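# Place bottles on ledges matching their cap colour

## Task

Put every bottle upright on the wall ledge whose coloured label strip is the same colour as that bottle's cap, with the bottle's entire base resting on that ledge.

## Robot and tools

Robot: two seven-joint OpenArm arms, left_arm and right_arm, each with a two-finger parallel gripper. Two fixed cameras, cam_high and cam_low, each give 896x504 images. cam_high sits near (-0.17, -0.94, 0.85) and cam_low near (-0.05, 1.03, 0.88). Calibration can be a few mm or degrees off.

Scene frame (all poses, metres): the origin lies on the plane z = 0, under the midpoint between the two arm bases, which are 0.70 m above it. +x points forward (the way the arms face), +z points up, and left_arm is on the +y side. Image left and right do not match arm names. Reported gripper positions and orientations can be off by a few cm, more at long reach.

Gripper frame: the fingers point along the gripper's +z axis and close along its y axis. end_effector_position is the spot between the pads when the fingers are shut, just under 1 cm behind the tips. Closing pushes the tips about 17 mm further along +z, mostly while the pads are still more than 70 mm apart.

Command row: 16 numbers. The first 8 are left_arm: x, y, z, qw, qx, qy, qz, opening. The next 8 are the same for right_arm. Send all 16 even if only one arm moves. x, y, z give an absolute target position for end_effector_position, in metres, in the scene frame. The quaternion is an absolute target orientation, w first, also in the scene frame. opening runs from -1 (closed) to +1 (fully open, 0.145 m). Going from open to closed takes at least about 0.5 s.

execute_actions(actions, cameras): actions is a list of actions. Each action is a list of up to 15 rows, one per 1/30 s step. A shorter list repeats its last row until 15 steps are done, so one action lasts 0.5 s. An action is rejected for both arms if any target lies more than 0.6 m from that gripper's current position along any of the gripper's own axes. The whole call is rejected if it is malformed or its first action fails that check. Each step, the controller limits commanded orientation to 32 degrees from the measured one, so big turns need several actions. Afterwards the arm heads to the result's "Hand target", which may fall short of the command. To keep an orientation, repeat your intended quaternion rather than the drifted reported one. To park an arm, resend its last reported full pose every call, with the opening you want. Sending a 0 opening is a real command. cameras: a list of names, ["all"], or []. By default, images come only when actions is empty. An empty actions list also reports full status.

move(target, speed, blend, opening_speed, grip_force, blocking, cameras): the grippers follow straight lines from the Hand target to absolute poses. target is one 16-number row or a list of up to 15 rows, with no 0.6 m limit. speed: m/s per arm path, 0.002 to 1.1, default 0.25. Turning is capped at twice that in rad/s. Give one number or one per target. blend: corner-rounding distance in m for lists. The default 0 stops at each point. opening_speed: rate of opening change per second on the -1..1 scale, at least 0.2. grip_force: finger-pad force cap, about 3 to 10 N, one value or one per arm. It stays set. blocking=false returns after about 0.5 s while the motion continues, and a new move replaces it. A move lasts at most 10 s. Paths ignore obstacles and the other arm. Grippers lag, overshoot and can exceed speed, especially with a straight arm. Opening changes in a later list row happen on arrival, with all arms paused. The result adds a "move:" line with an ending (done, off_target, moving, held, fault) and limits (paced = clipped pose, held = steps withheld). An arm not named there ended done, within 3 mm and 2 degrees. Neither done nor off_target says anything about contact.

wait(seconds): 0 to 10 s, with arms holding their commands. A running move continues. stop(): brakes a running move, which needs some distance. zoom_image(camera, region): camera is cam_high or cam_low. region is [x0, y0, x1, y1] in pixels of that camera's latest image, origin top-left, at most 504 by 504. read_manual(section): licence texts only. finished_scene(scene): give the current scene number. It ends the scene irreversibly, and the goal must then hold without the robot. The first scene is practice and may be skipped.

Result lines: end_effector_position and end_effector_quat_wxyz for each arm. grip_measured is the measured opening on the -1..1 scale, and the last Joint positions value is the opening in metres. To hold something, command an opening well below grip_measured. A lower value squeezes harder, up to about 10 N per pad. Joint torques include gravity, offsets and noise, and numbers 3 and 4 wrap at ±28 N m. Joint velocities may say "within noise". Motor temperatures are listed too: a MOTOR HOT line appears from 85 °C, and 100 °C triggers an OVER-TEMPERATURE FAULT that stops the arm for 30 to 60 s or more. Heat builds from holding loads, outstretched arms, or pushing toward unreachable poses. Action results also list positions at some steps.

Avoid: any contact or squeeze between the two arms or grippers, including closing on the other arm's fingers. The controller's clearance check does not stop gripper-to-gripper contact. Also avoid knocking objects off the work area, dropping bottles or releasing them while moving, fast impacts, and hard presses on fixed things. Approach contacts slowly and aim only slightly past them. Big gripper rotations can swing the elbow. Loose objects may sometimes be nudged by outside pushes. Thinking time lets the scene run on.

Each tool is called as name([rows], argument=value, ...), one row to a line, values as JSON.

## Session

execute_actions(actions=[])

Scene clock: 0.00 s.
left_arm: end_effector_position=(+0.3554, +0.1334, +0.3763) grip_measured=+1.00 end_effector_quat_wxyz=(-0.040, -0.585, +0.680, -0.440) | right_arm: end_effector_position=(+0.4020, -0.0846, +0.4120) grip_measured=+1.00 end_effector_quat_wxyz=(+0.172, +0.783, +0.024, +0.598)
Joint positions: left_arm=[0.476 0.652 -0.724 1.144 -0.177 -0.294 0.656 0.145] | right_arm=[0.249 -0.096 -0.415 1.14 -0.092 0.203 -0.635 0.145]
Joint velocities: within noise
Joint torques (N m): no reading
Motor temperatures (°C): left_arm=[23 20 24 22 21 24 21] | right_arm=[21 23 24 21 21 21 22]
Hand target: left_arm +0.3554, +0.1334, +0.3763; -0.040, -0.585, +0.680, -0.440 | right_arm +0.4020, -0.0846, +0.4120; +0.172, +0.783, +0.024, +0.598
Tool commands: left_gripper/opening=+1.0 right_gripper/opening=+1.0

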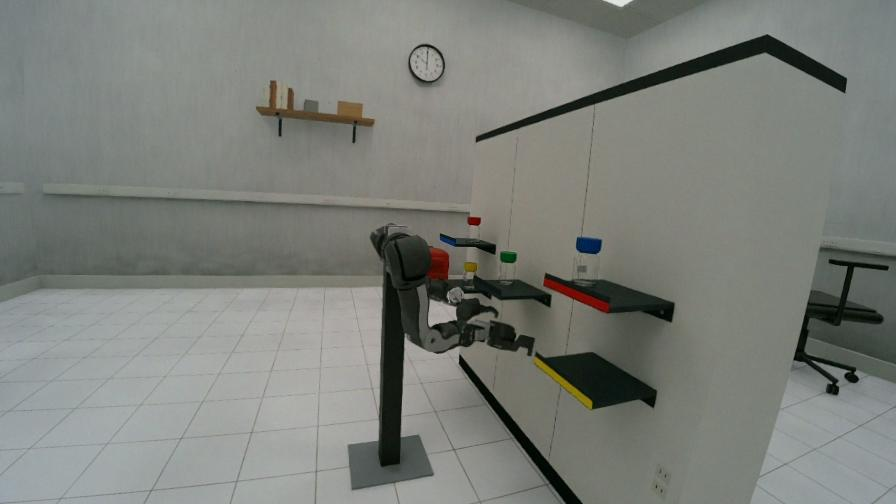

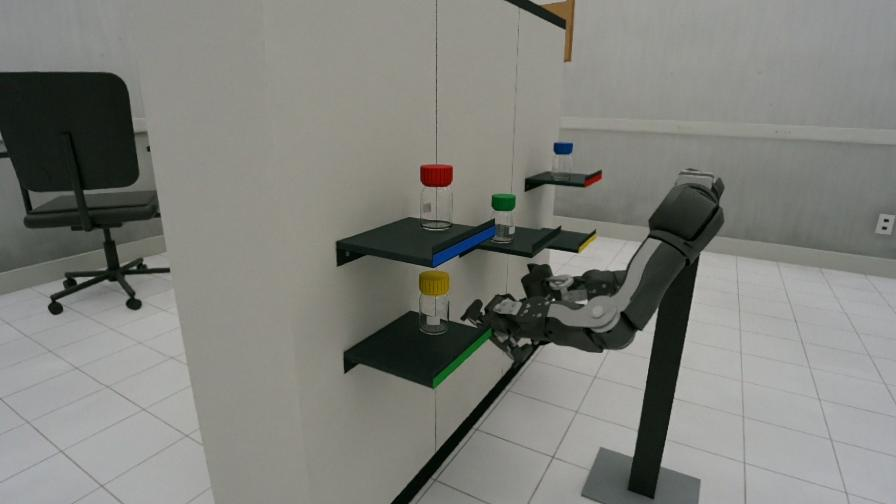

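zoom_image(camera="cam_high", region=[420, 200, 690, 420])

zoom_image(camera="cam_low", region=[320, 120, 640, 400])

Scaled by 1.867 from the camera's 896x504 image, which has a finer 1280x720 frame.

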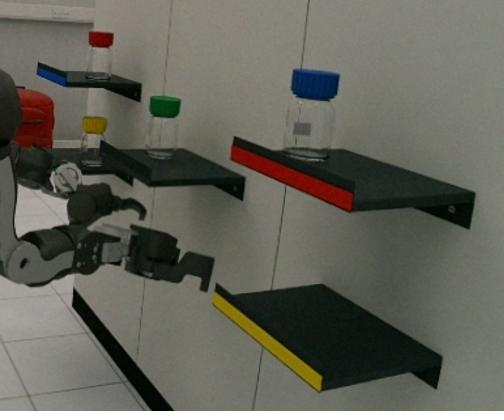

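Scaled by 1.575 from the camera's 896x504 image, which has a finer 1280x720 frame.

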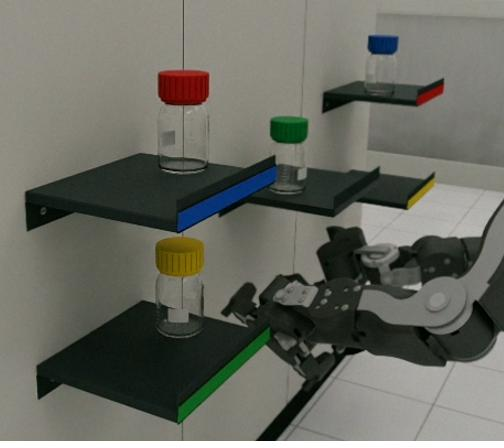

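zoom_image(camera="cam_high", region=[530, 220, 690, 420])

zoom_image(camera="cam_low", region=[330, 150, 510, 290])

zoom_image(camera="cam_low", region=[450, 130, 620, 270])

zoom_image(camera="cam_low", region=[330, 255, 510, 395])

zoom_image(camera="cam_high", region=[430, 205, 570, 315])

Scaled by 2.520 from the camera's 896x504 image, which has a finer 1280x720 frame.

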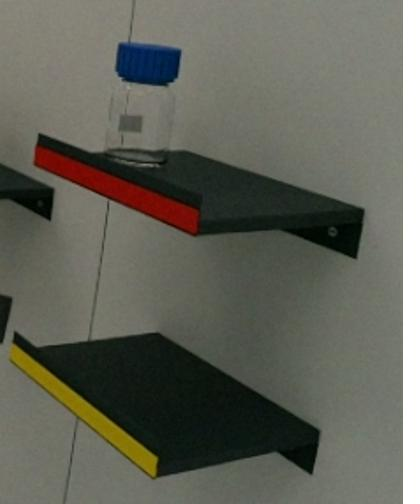

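Scaled by 2.800 from the camera's 896x504 image, which has a finer 1280x720 frame.

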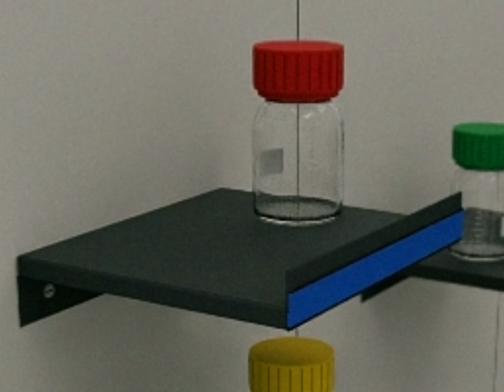

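Scaled by 2.965 from the camera's 896x504 image, which has a finer 1280x720 frame.

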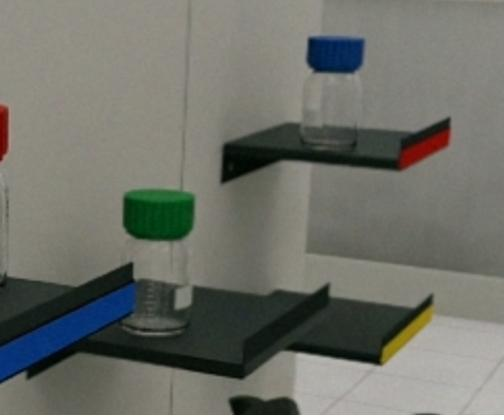

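Scaled by 2.800 from the camera's 896x504 image, which has a finer 1280x720 frame.

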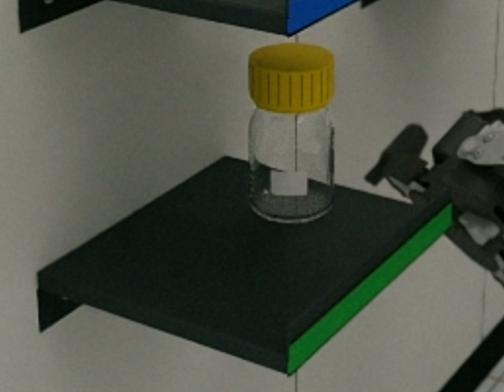

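Scaled by 3.600 from the camera's 896x504 image, which has a finer 1280x720 frame.

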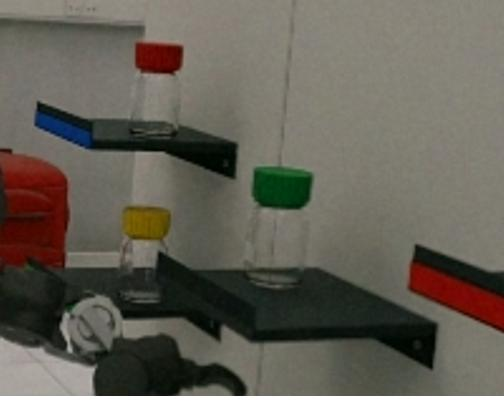

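move(target=[0.27, 0.06, 0.63, 0.0923, 0.701, -0.0923, 0.701, 1, 0.28, -0.2, 0.5, 0, 0.7071, 0, 0.7071, 1], cameras=["all"])

Scene clock: 248.37 s.
left_arm: end_effector_position=(+0.2707, +0.0593, +0.6298) grip_measured=+1.00 end_effector_quat_wxyz=(+0.087, +0.663, -0.079, +0.739) | right_arm: end_effector_position=(+0.2799, -0.2009, +0.4983) grip_measured=+1.00 end_effector_quat_wxyz=(+0.003, +0.709, -0.001, +0.705)
Joint positions: left_arm=[-0.244 -0.028 -0.399 2.432 -0.157 0.533 -0.054 0.145] | right_arm=[-0.481 0.516 -0.099 2.01 0.404 -0.122 -0.3 0.145]
Joint torques (N m): left_arm=[1.54 -1.52 -1.13 4.4 0.07 -0.69 -0.05] | right_arm=[0.88 2.91 1.63 4.53 0.02 -0.53 0.13]
Motor temperatures (°C): left_arm=[28 21 25 23 22 24 21] | right_arm=[23 23 23 23 21 20 21]
Hand target: left_arm +0.2707, +0.0596, +0.6296; +0.086, +0.664, -0.076, +0.739 | right_arm +0.2800, -0.2000, +0.5001; +0.000, +0.707, +0.000, +0.707
Off the commanded pose: left_arm 0.001 m, 6 deg | right_arm 0.002 m, 0 deg.
joint read past its limit (left arm) — joint 4 (elbow), upper limit, where the elbow is as bent as it goes.
joint sent to its limit (left arm) — joint 4 (elbow), upper limit, where the elbow is as bent as it goes. The joint targets are off in orientation, not in position.
move: off_target (left_arm)

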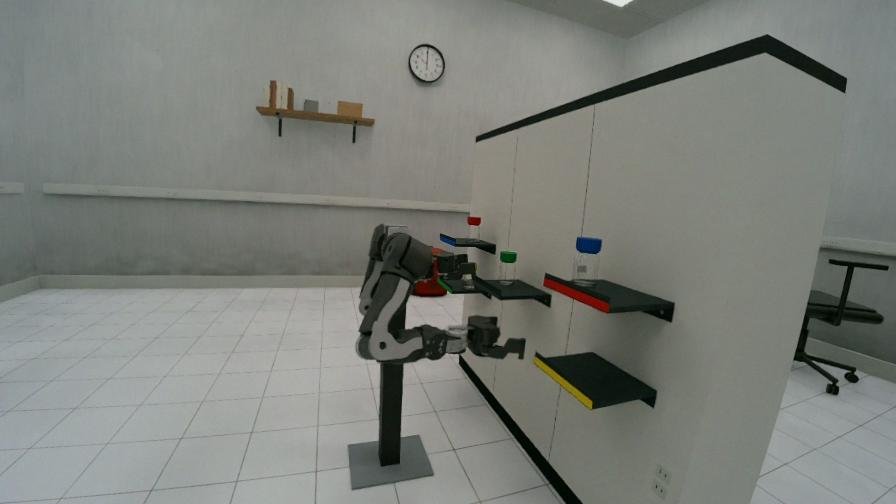

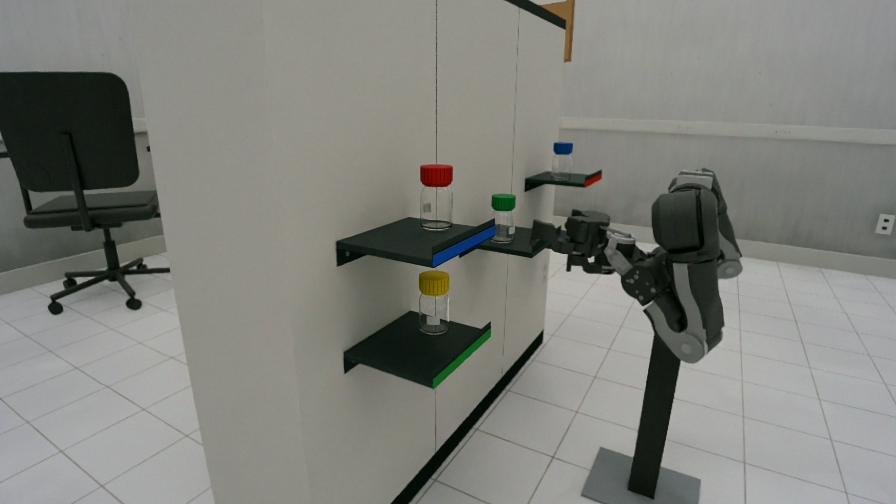

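zoom_image(camera="cam_low", region=[460, 170, 640, 290])

zoom_image(camera="cam_high", region=[420, 210, 580, 320])

Scaled by 2.800 from the camera's 896x504 image, which has a finer 1280x720 frame.

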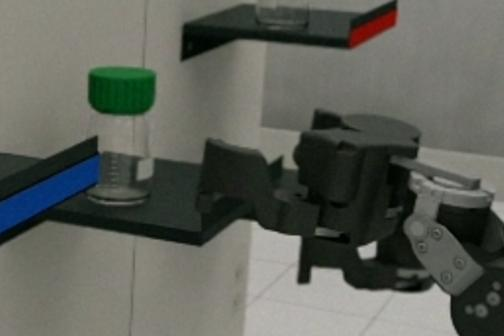

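Scaled by 3.150 from the camera's 896x504 image, which has a finer 1280x720 frame.

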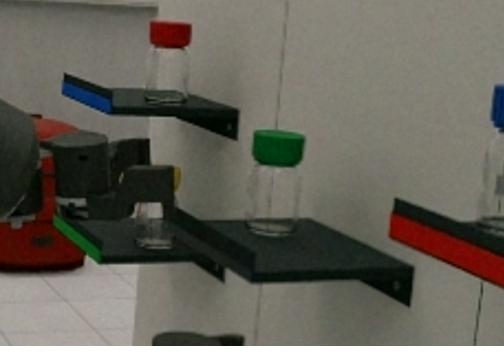

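move(target=[0.36, 0.04, 0.635, 0.0923, 0.701, -0.0923, 0.701, 1, 0.28, -0.2, 0.5, 0, 0.7071, 0, 0.7071, 1], cameras=["all"])

zoom_image(camera="cam_low", region=[460, 170, 640, 290])

zoom_image(camera="cam_high", region=[420, 210, 580, 320])

Scene clock: 282.07 s.
left_arm: end_effector_position=(+0.3598, +0.0407, +0.6376) grip_measured=+1.00 end_effector_quat_wxyz=(+0.091, +0.698, -0.091, +0.704) | right_arm: end_effector_position=(+0.2799, -0.2009, +0.4983) grip_measured=+1.00 end_effector_quat_wxyz=(+0.003, +0.709, -0.001, +0.705)
Joint positions: left_arm=[0.243 -0.144 -0.294 2.071 -0.09 0.764 0 0.145] | right_arm=[-0.481 0.516 -0.099 2.01 0.404 -0.122 -0.3 0.145]
Joint torques (N m): left_arm=[5.26 -1.52 -0.7 3.48 0.18 -0.53 0.18] | right_arm=[1.07 3.1 1.73 4.48 0.02 -0.53 0.13]
Hand target: left_arm +0.3599, +0.0400, +0.6350; +0.092, +0.701, -0.092, +0.701 | right_arm +0.2800, -0.2000, +0.5001; +0.000, +0.707, +0.000, +0.707
Off the commanded pose: left_arm 0.003 m, 1 deg | right_arm 0.002 m, 0 deg.
move: done

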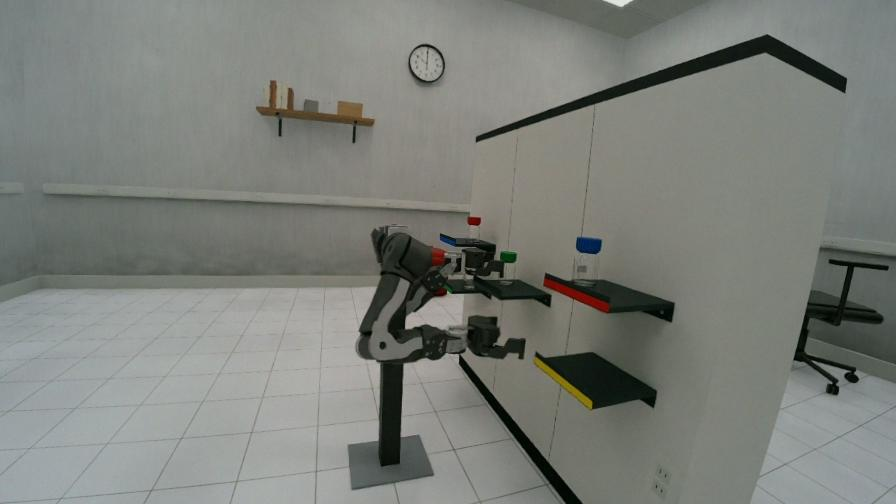

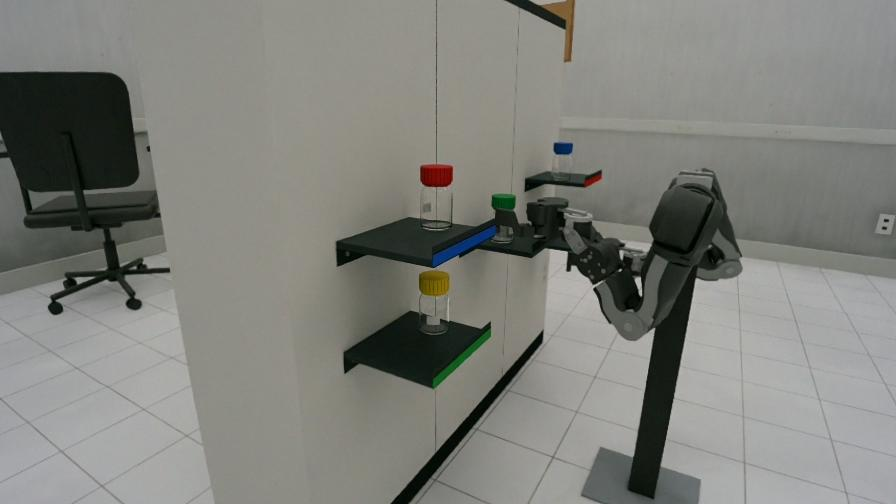

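Scaled by 2.800 from the camera's 896x504 image, which has a finer 1280x720 frame.

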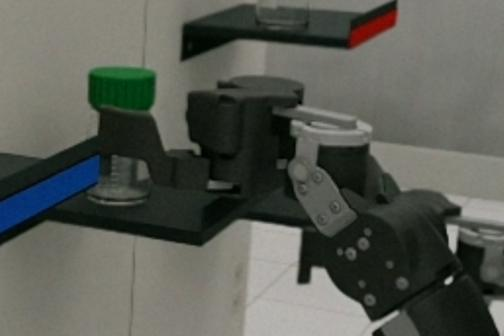

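Scaled by 3.150 from the camera's 896x504 image, which has a finer 1280x720 frame.

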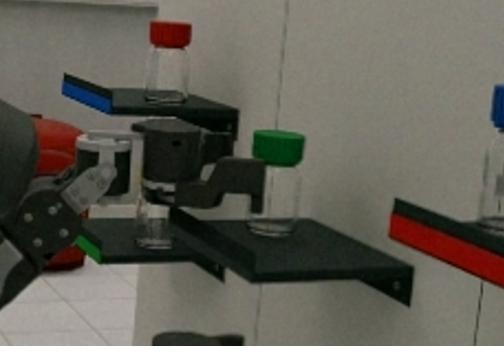

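move([
  [0.418, 0.0245, 0.635, 0.0923, 0.701, -0.0923, 0.701, 1, 0.28, -0.2, 0.5, 0, 0.7071, 0, 0.7071, 1],
  [0.418, 0.0245, 0.635, 0.0923, 0.701, -0.0923, 0.701, -0.6, 0.28, -0.2, 0.5, 0, 0.7071, 0, 0.7071, 1],
], speed=0.15, opening_speed=1.0, cameras=["all"])

zoom_image(camera="cam_low", region=[460, 170, 640, 290])

zoom_image(camera="cam_high", region=[420, 210, 580, 320])

Scene clock: 297.70 s.
left_arm: end_effector_position=(+0.4177, +0.0246, +0.6367) grip_measured=-0.40 end_effector_quat_wxyz=(+0.092, +0.699, -0.093, +0.703) | right_arm: end_effector_position=(+0.2799, -0.2009, +0.4983) grip_measured=+1.00 end_effector_quat_wxyz=(+0.003, +0.709, -0.001, +0.705)
Joint positions: left_arm=[0.467 -0.163 -0.274 1.743 -0.025 0.661 -0.039 0.045] | right_arm=[-0.481 0.516 -0.099 2.01 0.404 -0.122 -0.3 0.145]
Joint torques (N m): left_arm=[7.29 -2.12 -0.49 3.89 0.14 -0.67 0.05] | right_arm=[1.09 2.99 1.68 4.45 0.02 -0.54 0.12]
Hand target: left_arm +0.4180, +0.0245, +0.6349; +0.092, +0.701, -0.092, +0.701 | right_arm +0.2800, -0.2000, +0.5001; +0.000, +0.707, +0.000, +0.707
Off the commanded pose: left_arm 0.002 m, 0 deg | right_arm 0.002 m, 0 deg.
joint sent to its limit (left arm) — joint 2 (shoulder roll), lower limit. The joint targets still meet the commanded pose.
move: done

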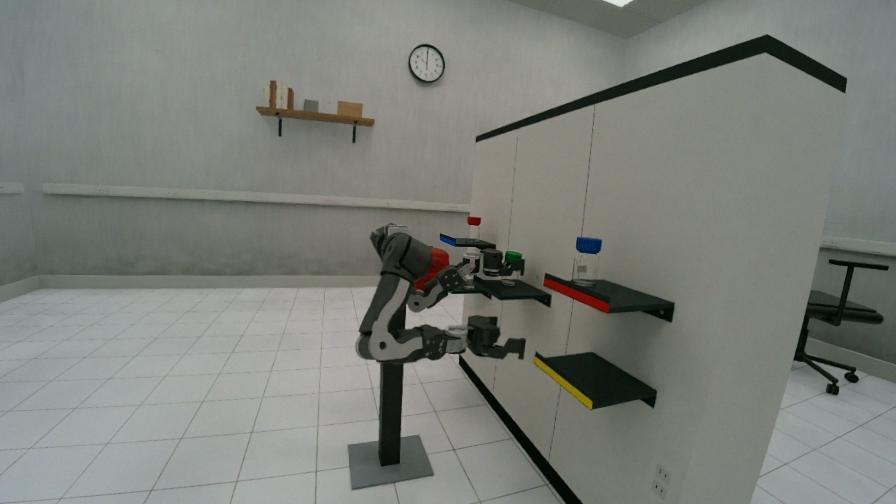

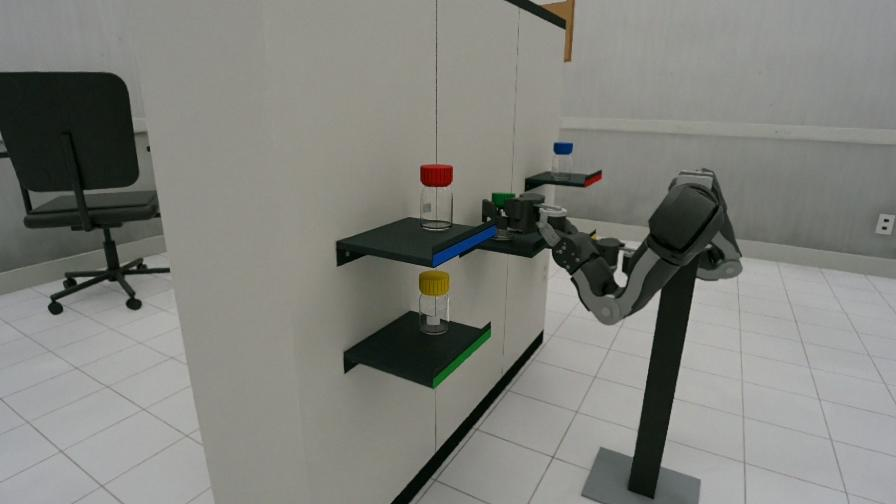

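Scaled by 2.800 from the camera's 896x504 image, which has a finer 1280x720 frame.

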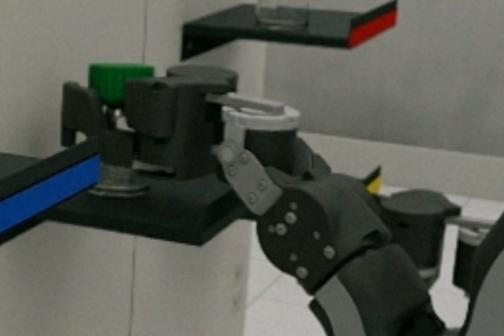

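Scaled by 3.150 from the camera's 896x504 image, which has a finer 1280x720 frame.

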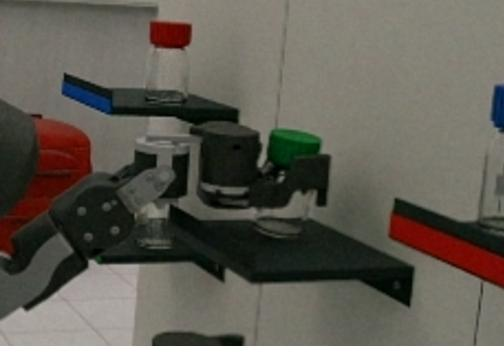

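move([
  [0.418, 0.0245, 0.635, 0.0923, 0.701, -0.0923, 0.701, 0.3, 0.28, -0.2, 0.5, 0, 0.7071, 0, 0.7071, 1],
  [0.396, 0.0304, 0.635, 0.0923, 0.701, -0.0923, 0.701, 0.3, 0.28, -0.2, 0.5, 0, 0.7071, 0, 0.7071, 1],
], speed=0.1, opening_speed=1.0, cameras=["all"])

zoom_image(camera="cam_high", region=[420, 210, 580, 320])

zoom_image(camera="cam_low", region=[460, 170, 640, 290])

Scene clock: 311.90 s.
left_arm: end_effector_position=(+0.3965, +0.0301, +0.6362) grip_measured=+0.30 end_effector_quat_wxyz=(+0.094, +0.700, -0.091, +0.702) | right_arm: end_effector_position=(+0.2799, -0.2009, +0.4983) grip_measured=+1.00 end_effector_quat_wxyz=(+0.003, +0.709, -0.001, +0.705)
Joint positions: left_arm=[0.386 -0.149 -0.286 1.867 -0.029 0.704 -0.04 0.098] | right_arm=[-0.481 0.516 -0.099 2.01 0.404 -0.122 -0.3 0.145]
Joint torques (N m): left_arm=[6.32 -1.33 -0.87 4.88 0.07 -0.54 0.1] | right_arm=[1.09 3.05 1.61 4.51 0 -0.54 0.14]
Hand target: left_arm +0.3960, +0.0304, +0.6349; +0.092, +0.701, -0.092, +0.701 | right_arm +0.2800, -0.2000, +0.5001; +0.000, +0.707, +0.000, +0.707
Off the commanded pose: left_arm 0.001 m, 0 deg | right_arm 0.002 m, 0 deg.
move: done

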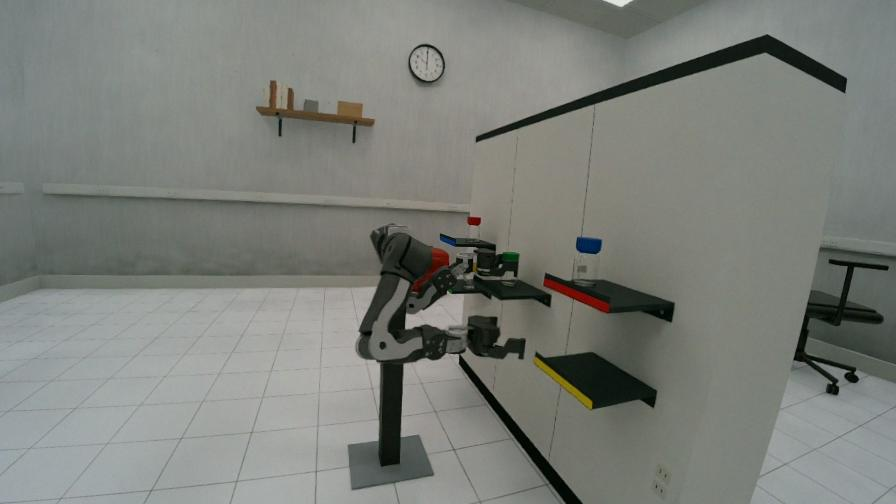

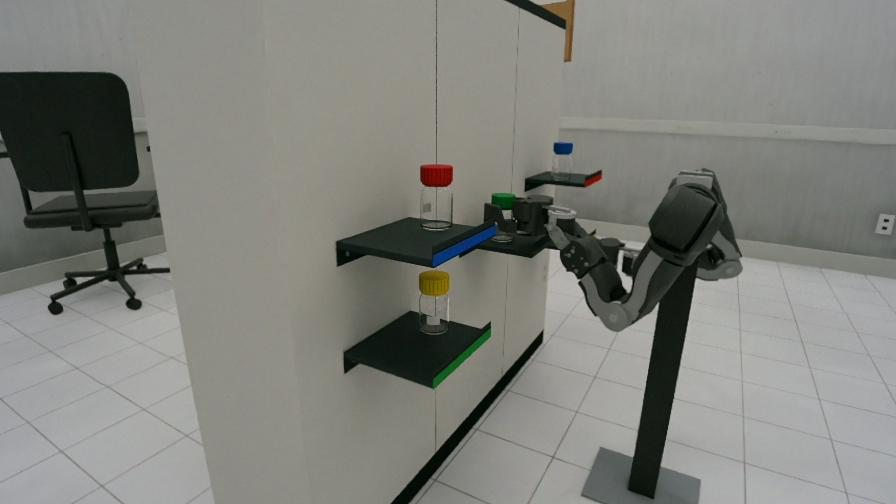

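Scaled by 3.150 from the camera's 896x504 image, which has a finer 1280x720 frame.

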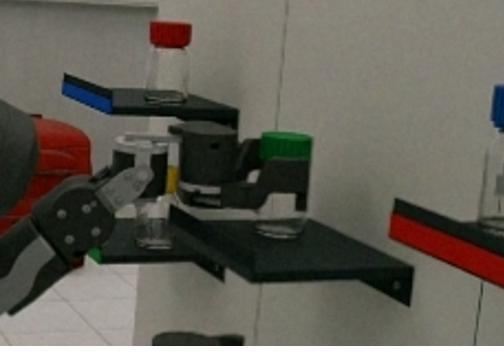

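Scaled by 2.800 from the camera's 896x504 image, which has a finer 1280x720 frame.

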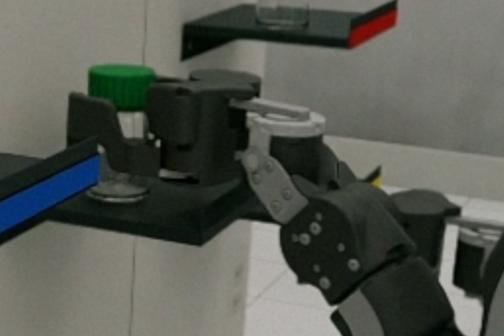

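move([
  [0.401, 0.029, 0.635, 0.0923, 0.701, -0.0923, 0.701, 0.3, 0.28, -0.2, 0.5, 0, 0.7071, 0, 0.7071, 1],
  [0.401, 0.029, 0.635, 0.0923, 0.701, -0.0923, 0.701, -0.6, 0.28, -0.2, 0.5, 0, 0.7071, 0, 0.7071, 1],
], speed=0.1, opening_speed=1.0, cameras=["all"])

zoom_image(camera="cam_high", region=[420, 210, 580, 320])

zoom_image(camera="cam_low", region=[460, 170, 640, 290])

Scene clock: 378.13 s.
left_arm: end_effector_position=(+0.4003, +0.0297, +0.6355) grip_measured=-0.31 end_effector_quat_wxyz=(+0.091, +0.700, -0.092, +0.702) | right_arm: end_effector_position=(+0.2799, -0.2009, +0.4983) grip_measured=+1.00 end_effector_quat_wxyz=(+0.003, +0.709, -0.001, +0.705)
Joint positions: left_arm=[0.4 -0.149 -0.286 1.846 -0.03 0.697 -0.041 0.052] | right_arm=[-0.481 0.516 -0.099 2.01 0.404 -0.122 -0.3 0.145]
Joint torques (N m): left_arm=[7.69 -2.15 -0.49 3.43 0.16 -0.68 0.11] | right_arm=[0.96 3.13 1.61 4.37 0 -0.55 0.14]
Hand target: left_arm +0.4010, +0.0290, +0.6350; +0.092, +0.701, -0.092, +0.701 | right_arm +0.2800, -0.2000, +0.5001; +0.000, +0.707, +0.000, +0.707
Off the commanded pose: left_arm 0.001 m, 0 deg | right_arm 0.002 m, 0 deg.
move: done

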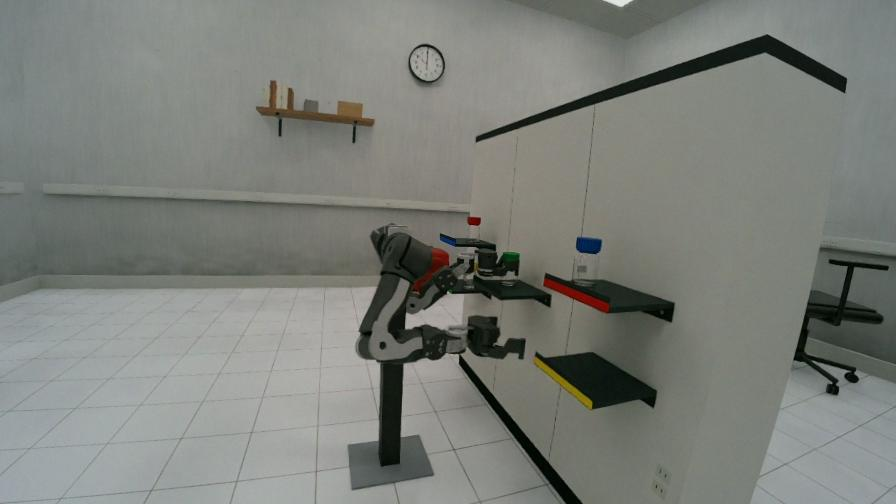

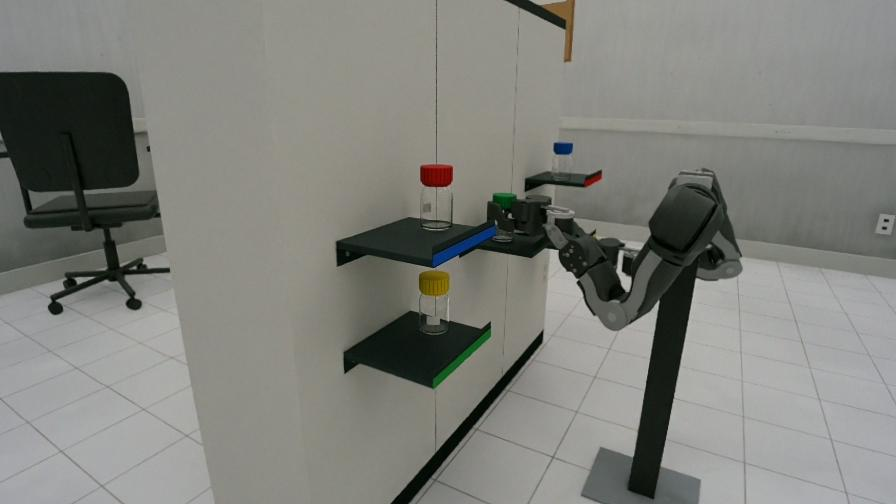

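Scaled by 3.150 from the camera's 896x504 image, which has a finer 1280x720 frame.

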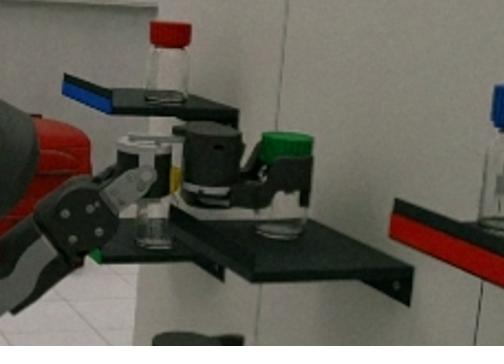

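Scaled by 2.800 from the camera's 896x504 image, which has a finer 1280x720 frame.

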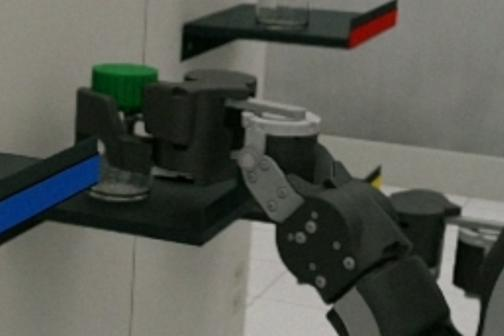

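move([
  [0.401, 0.029, 0.66, 0.0923, 0.701, -0.0923, 0.701, -0.6, 0.28, -0.2, 0.5, 0, 0.7071, 0, 0.7071, 1],
  [0.396, -0.062, 0.66, 0.183, 0.683, -0.183, 0.683, -0.6, 0.28, -0.2, 0.5, 0, 0.7071, 0, 0.7071, 1],
], speed=0.12, cameras=["all"])

zoom_image(camera="cam_high", region=[420, 210, 580, 320])

zoom_image(camera="cam_low", region=[460, 170, 640, 290])

Scene clock: 420.50 s.
left_arm: end_effector_position=(+0.3952, -0.0622, +0.6572) grip_measured=-0.31 end_effector_quat_wxyz=(+0.183, +0.687, -0.186, +0.679) | right_arm: end_effector_position=(+0.2799, -0.2009, +0.4983) grip_measured=+1.00 end_effector_quat_wxyz=(+0.003, +0.709, -0.001, +0.705)
Joint positions: left_arm=[0.604 -0.163 -0.503 1.69 0.21 0.725 -0.115 0.052] | right_arm=[-0.481 0.516 -0.099 2.01 0.404 -0.122 -0.3 0.145]
Joint torques (N m): left_arm=[9.06 -2.76 0.13 3.79 0.12 -0.97 -0.07] | right_arm=[1.07 2.86 1.55 4.44 0.02 -0.53 0.16]
Hand target: left_arm +0.3960, -0.0620, +0.6599; +0.183, +0.683, -0.183, +0.683 | right_arm +0.2800, -0.2000, +0.5001; +0.000, +0.707, +0.000, +0.707
Off the commanded pose: left_arm 0.003 m, 1 deg | right_arm 0.002 m, 0 deg.
joint sent to its limit (left arm) — joint 2 (shoulder roll), lower limit. The joint targets still meet the commanded pose.
move: done

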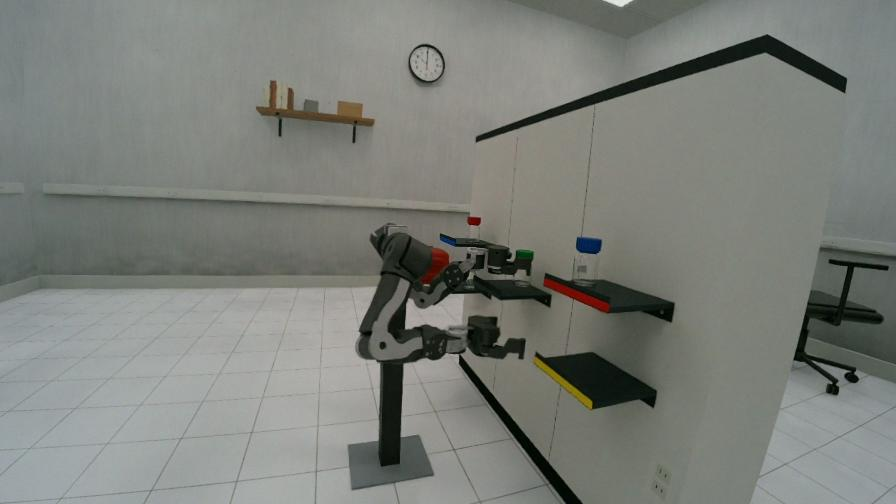

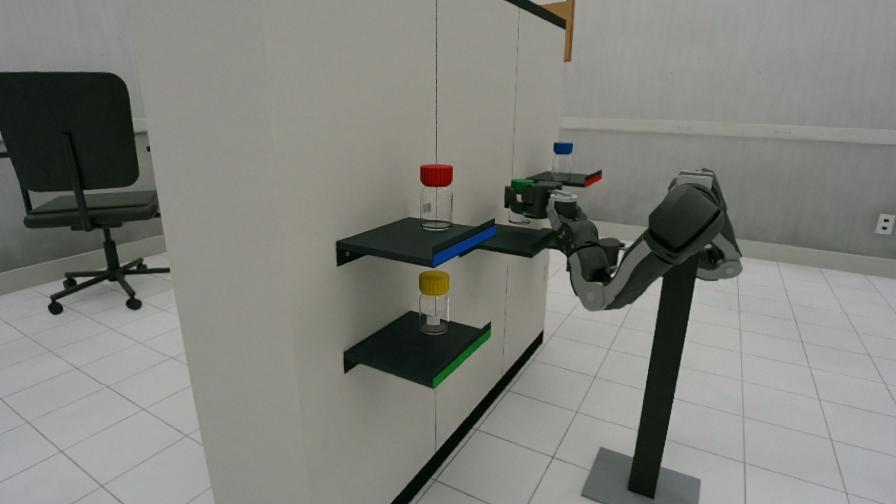

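Scaled by 3.150 from the camera's 896x504 image, which has a finer 1280x720 frame.

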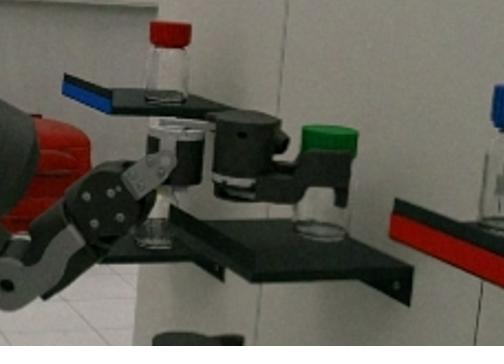

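Scaled by 2.800 from the camera's 896x504 image, which has a finer 1280x720 frame.

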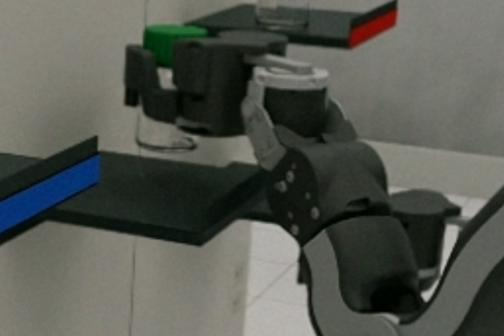

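move([
  [0.396, -0.062, 0.645, 0.183, 0.683, -0.183, 0.683, -0.6, 0.28, -0.2, 0.5, 0, 0.7071, 0, 0.7071, 1],
  [0.396, -0.062, 0.6355, 0.183, 0.683, -0.183, 0.683, -0.6, 0.28, -0.2, 0.5, 0, 0.7071, 0, 0.7071, 1],
], speed=[0.08, 0.02], cameras=["all"])

zoom_image(camera="cam_high", region=[420, 210, 580, 320])

zoom_image(camera="cam_low", region=[460, 170, 640, 290])

Scene clock: 433.30 s.
left_arm: end_effector_position=(+0.3959, -0.0618, +0.6359) grip_measured=-0.31 end_effector_quat_wxyz=(+0.183, +0.685, -0.182, +0.681) | right_arm: end_effector_position=(+0.2799, -0.2009, +0.4983) grip_measured=+1.00 end_effector_quat_wxyz=(+0.003, +0.709, -0.001, +0.705)
Joint positions: left_arm=[0.547 -0.135 -0.525 1.664 0.203 0.629 -0.115 0.052] | right_arm=[-0.481 0.516 -0.099 2.01 0.404 -0.122 -0.3 0.145]
Joint torques (N m): left_arm=[7.5 -2.2 -0.13 3.96 0.03 -0.98 0.13] | right_arm=[0.88 2.91 1.66 4.48 0.02 -0.55 0.15]
Hand target: left_arm +0.3960, -0.0620, +0.6355; +0.183, +0.683, -0.183, +0.683 | right_arm +0.2800, -0.2000, +0.5001; +0.000, +0.707, +0.000, +0.707
Off the commanded pose: left_arm 0.000 m, 0 deg | right_arm 0.002 m, 0 deg.
move: done

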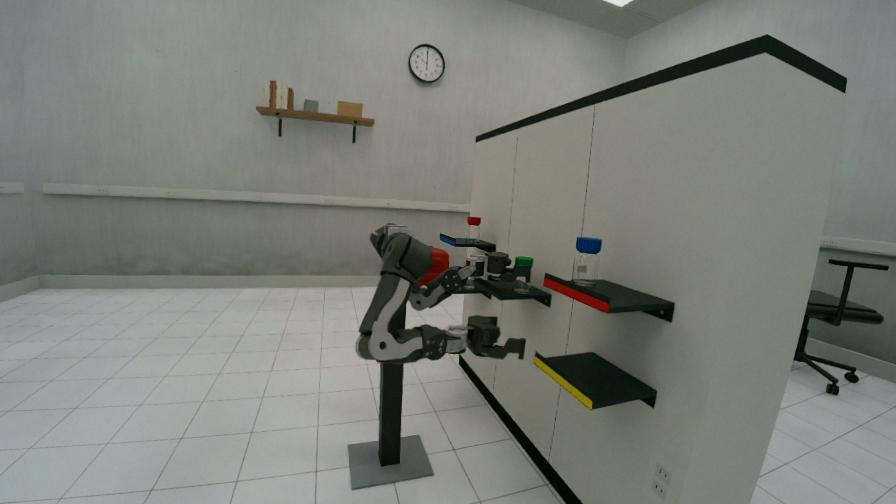

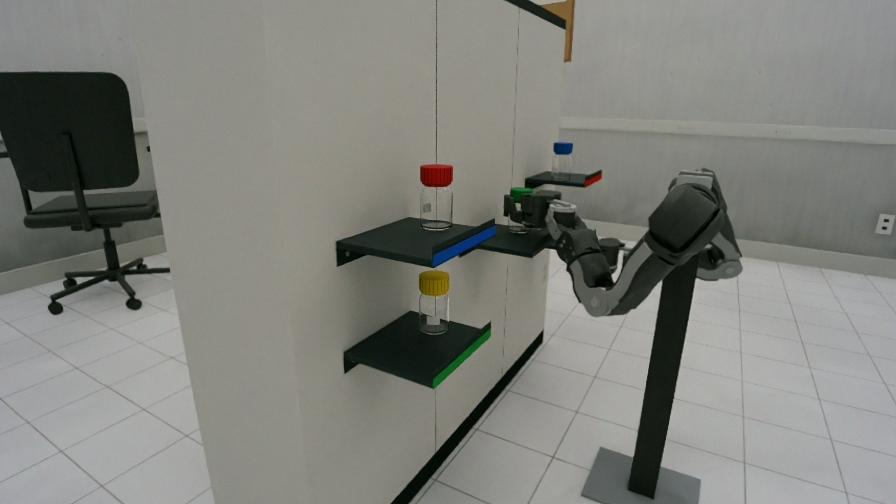

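Scaled by 3.150 from the camera's 896x504 image, which has a finer 1280x720 frame.

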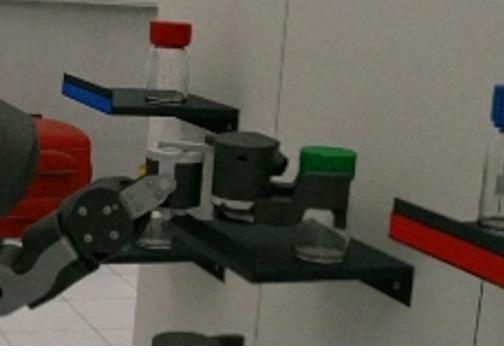

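Scaled by 2.800 from the camera's 896x504 image, which has a finer 1280x720 frame.

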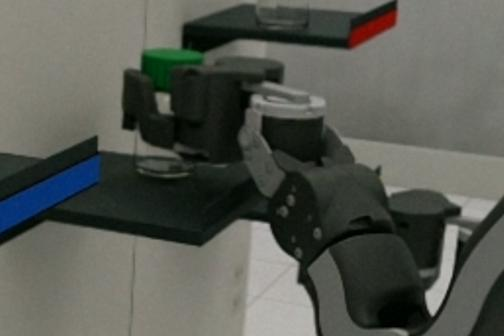

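move([
  [0.396, -0.062, 0.6335, 0.183, 0.683, -0.183, 0.683, -0.6, 0.28, -0.2, 0.5, 0, 0.7071, 0, 0.7071, 1],
  [0.396, -0.062, 0.6335, 0.183, 0.683, -0.183, 0.683, 0.2, 0.28, -0.2, 0.5, 0, 0.7071, 0, 0.7071, 1],
  [0.318, -0.017, 0.6335, 0.183, 0.683, -0.183, 0.683, 0.2, 0.28, -0.2, 0.5, 0, 0.7071, 0, 0.7071, 1],
], speed=[0.02, 0.1, 0.15], opening_speed=0.8, cameras=["all"])

zoom_image(camera="cam_high", region=[420, 210, 580, 320])

zoom_image(camera="cam_low", region=[460, 170, 640, 290])

Scene clock: 449.83 s.
left_arm: end_effector_position=(+0.3171, -0.0181, +0.6342) grip_measured=+0.20 end_effector_quat_wxyz=(+0.186, +0.681, -0.185, +0.684) | right_arm: end_effector_position=(+0.2799, -0.2009, +0.4983) grip_measured=+1.00 end_effector_quat_wxyz=(+0.003, +0.709, -0.001, +0.705)
Joint positions: left_arm=[0.242 0.021 -0.529 2.151 0.195 0.767 -0.119 0.09] | right_arm=[-0.481 0.516 -0.099 2.01 0.404 -0.122 -0.3 0.145]
Joint torques (N m): left_arm=[5.21 -1.78 0.38 3.88 0.04 -0.53 -0.02] | right_arm=[1.07 3.05 1.59 4.44 0.01 -0.55 0.17]
Hand target: left_arm +0.3180, -0.0170, +0.6335; +0.183, +0.683, -0.183, +0.683 | right_arm +0.2800, -0.2000, +0.5001; +0.000, +0.707, +0.000, +0.707
Off the commanded pose: left_arm 0.002 m, 0 deg | right_arm 0.002 m, 0 deg.
move: done

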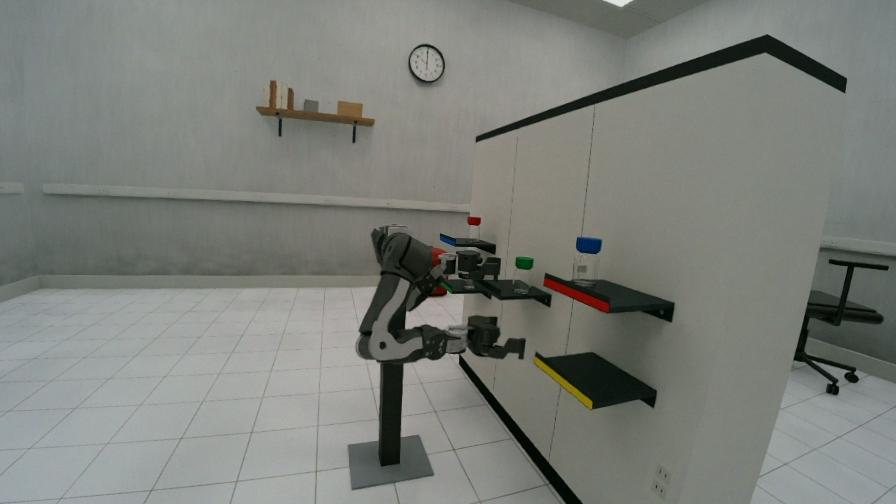

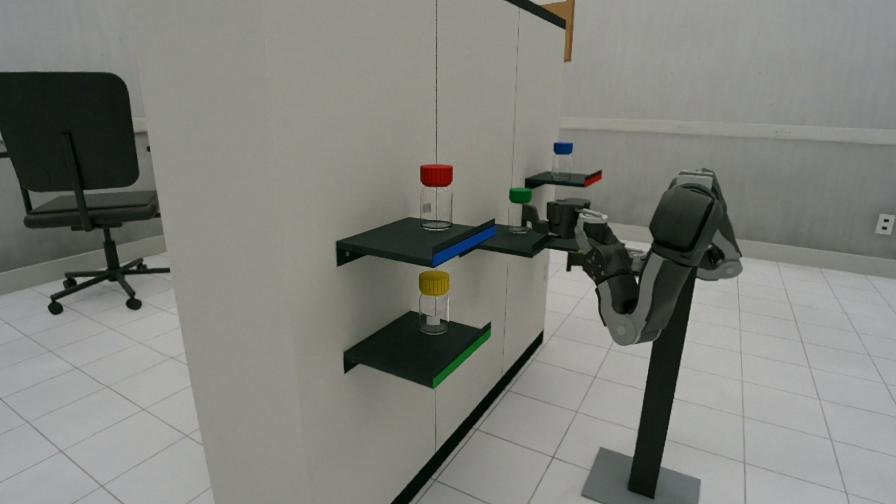

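Scaled by 3.150 from the camera's 896x504 image, which has a finer 1280x720 frame.

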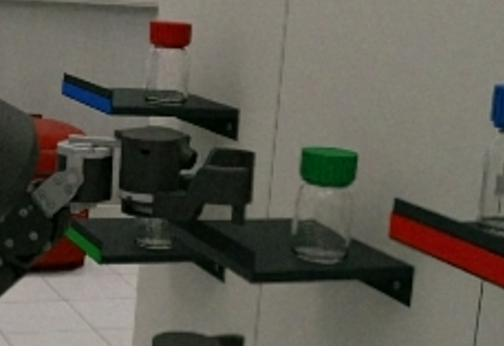

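Scaled by 2.800 from the camera's 896x504 image, which has a finer 1280x720 frame.

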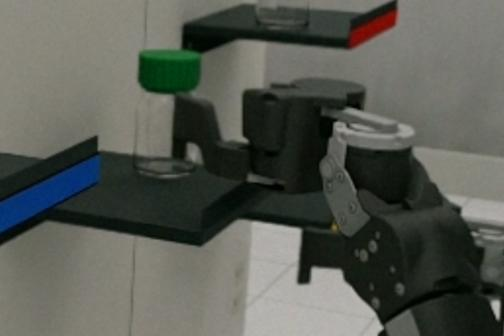

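move([
  [0.28, 0.12, 0.6, 0, 0.7071, 0, 0.7071, 0.6, 0.28, -0.2, 0.5, 0, 0.7071, 0, 0.7071, 1],
  [0.29, 0.295, 0.533, -0.153, 0.69, 0.153, 0.69, 0.6, 0.28, -0.2, 0.5, 0, 0.7071, 0, 0.7071, 1],
  [0.393, 0.343, 0.533, -0.153, 0.69, 0.153, 0.69, 0.6, 0.28, -0.2, 0.5, 0, 0.7071, 0, 0.7071, 1],
], speed=0.25, blend=[0.03, 0.01, 0], cameras=["all"])

zoom_image(camera="cam_high", region=[420, 210, 580, 320])

zoom_image(camera="cam_low", region=[340, 240, 540, 390])

Scene clock: 471.47 s.
left_arm: end_effector_position=(+0.3927, +0.3441, +0.5361) grip_measured=+0.60 end_effector_quat_wxyz=(-0.156, +0.687, +0.155, +0.692) | right_arm: end_effector_position=(+0.2799, -0.2009, +0.4983) grip_measured=+1.00 end_effector_quat_wxyz=(+0.003, +0.709, -0.001, +0.705)
Joint positions: left_arm=[0.194 0.311 0.243 1.511 0.252 0.198 -0.188 0.119] | right_arm=[-0.481 0.516 -0.099 2.01 0.404 -0.122 -0.3 0.145]
Joint torques (N m): left_arm=[5.84 3.42 0.08 4.15 0.1 -0.66 0.24] | right_arm=[1.25 2.76 1.63 4.41 -0.01 -0.55 0.11]
Hand target: left_arm +0.3930, +0.3430, +0.5330; -0.153, +0.690, +0.153, +0.690 | right_arm +0.2800, -0.2000, +0.5001; +0.000, +0.707, +0.000, +0.707
Off the commanded pose: left_arm 0.003 m, 1 deg | right_arm 0.002 m, 0 deg.
move: done

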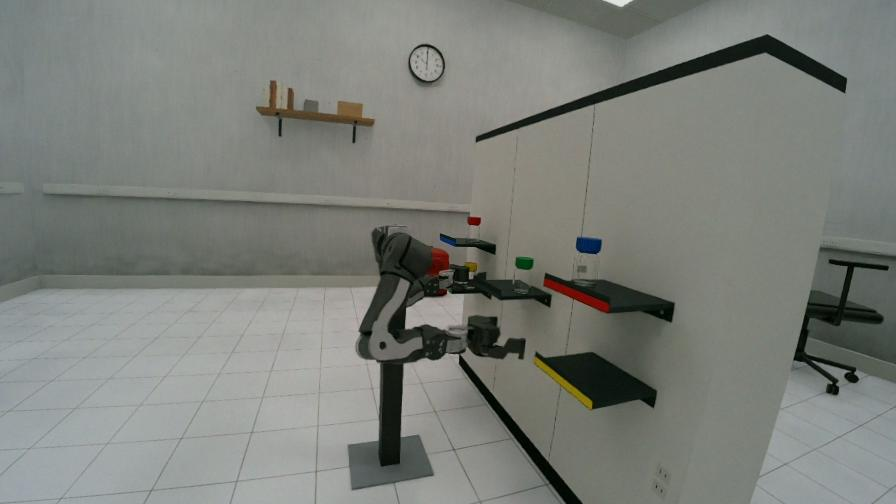

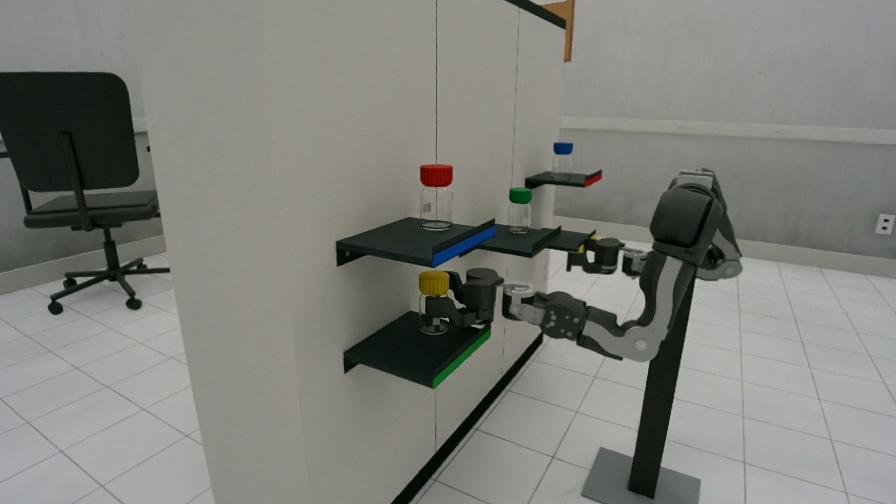

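Scaled by 3.150 from the camera's 896x504 image, which has a finer 1280x720 frame.

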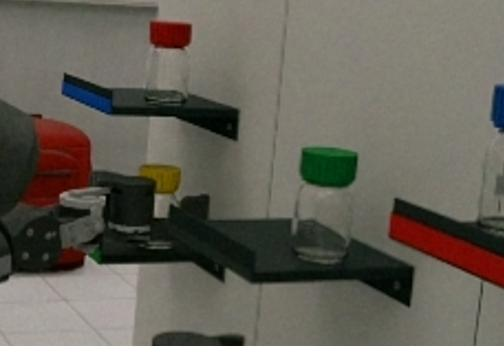

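Scaled by 2.520 from the camera's 896x504 image, which has a finer 1280x720 frame.

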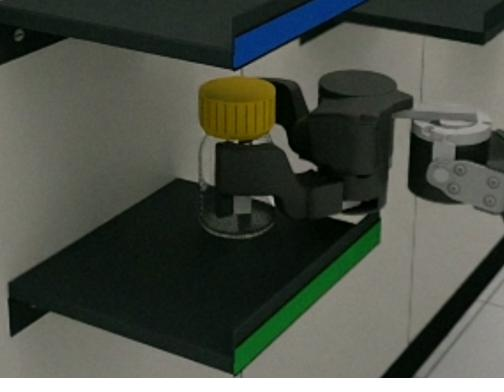

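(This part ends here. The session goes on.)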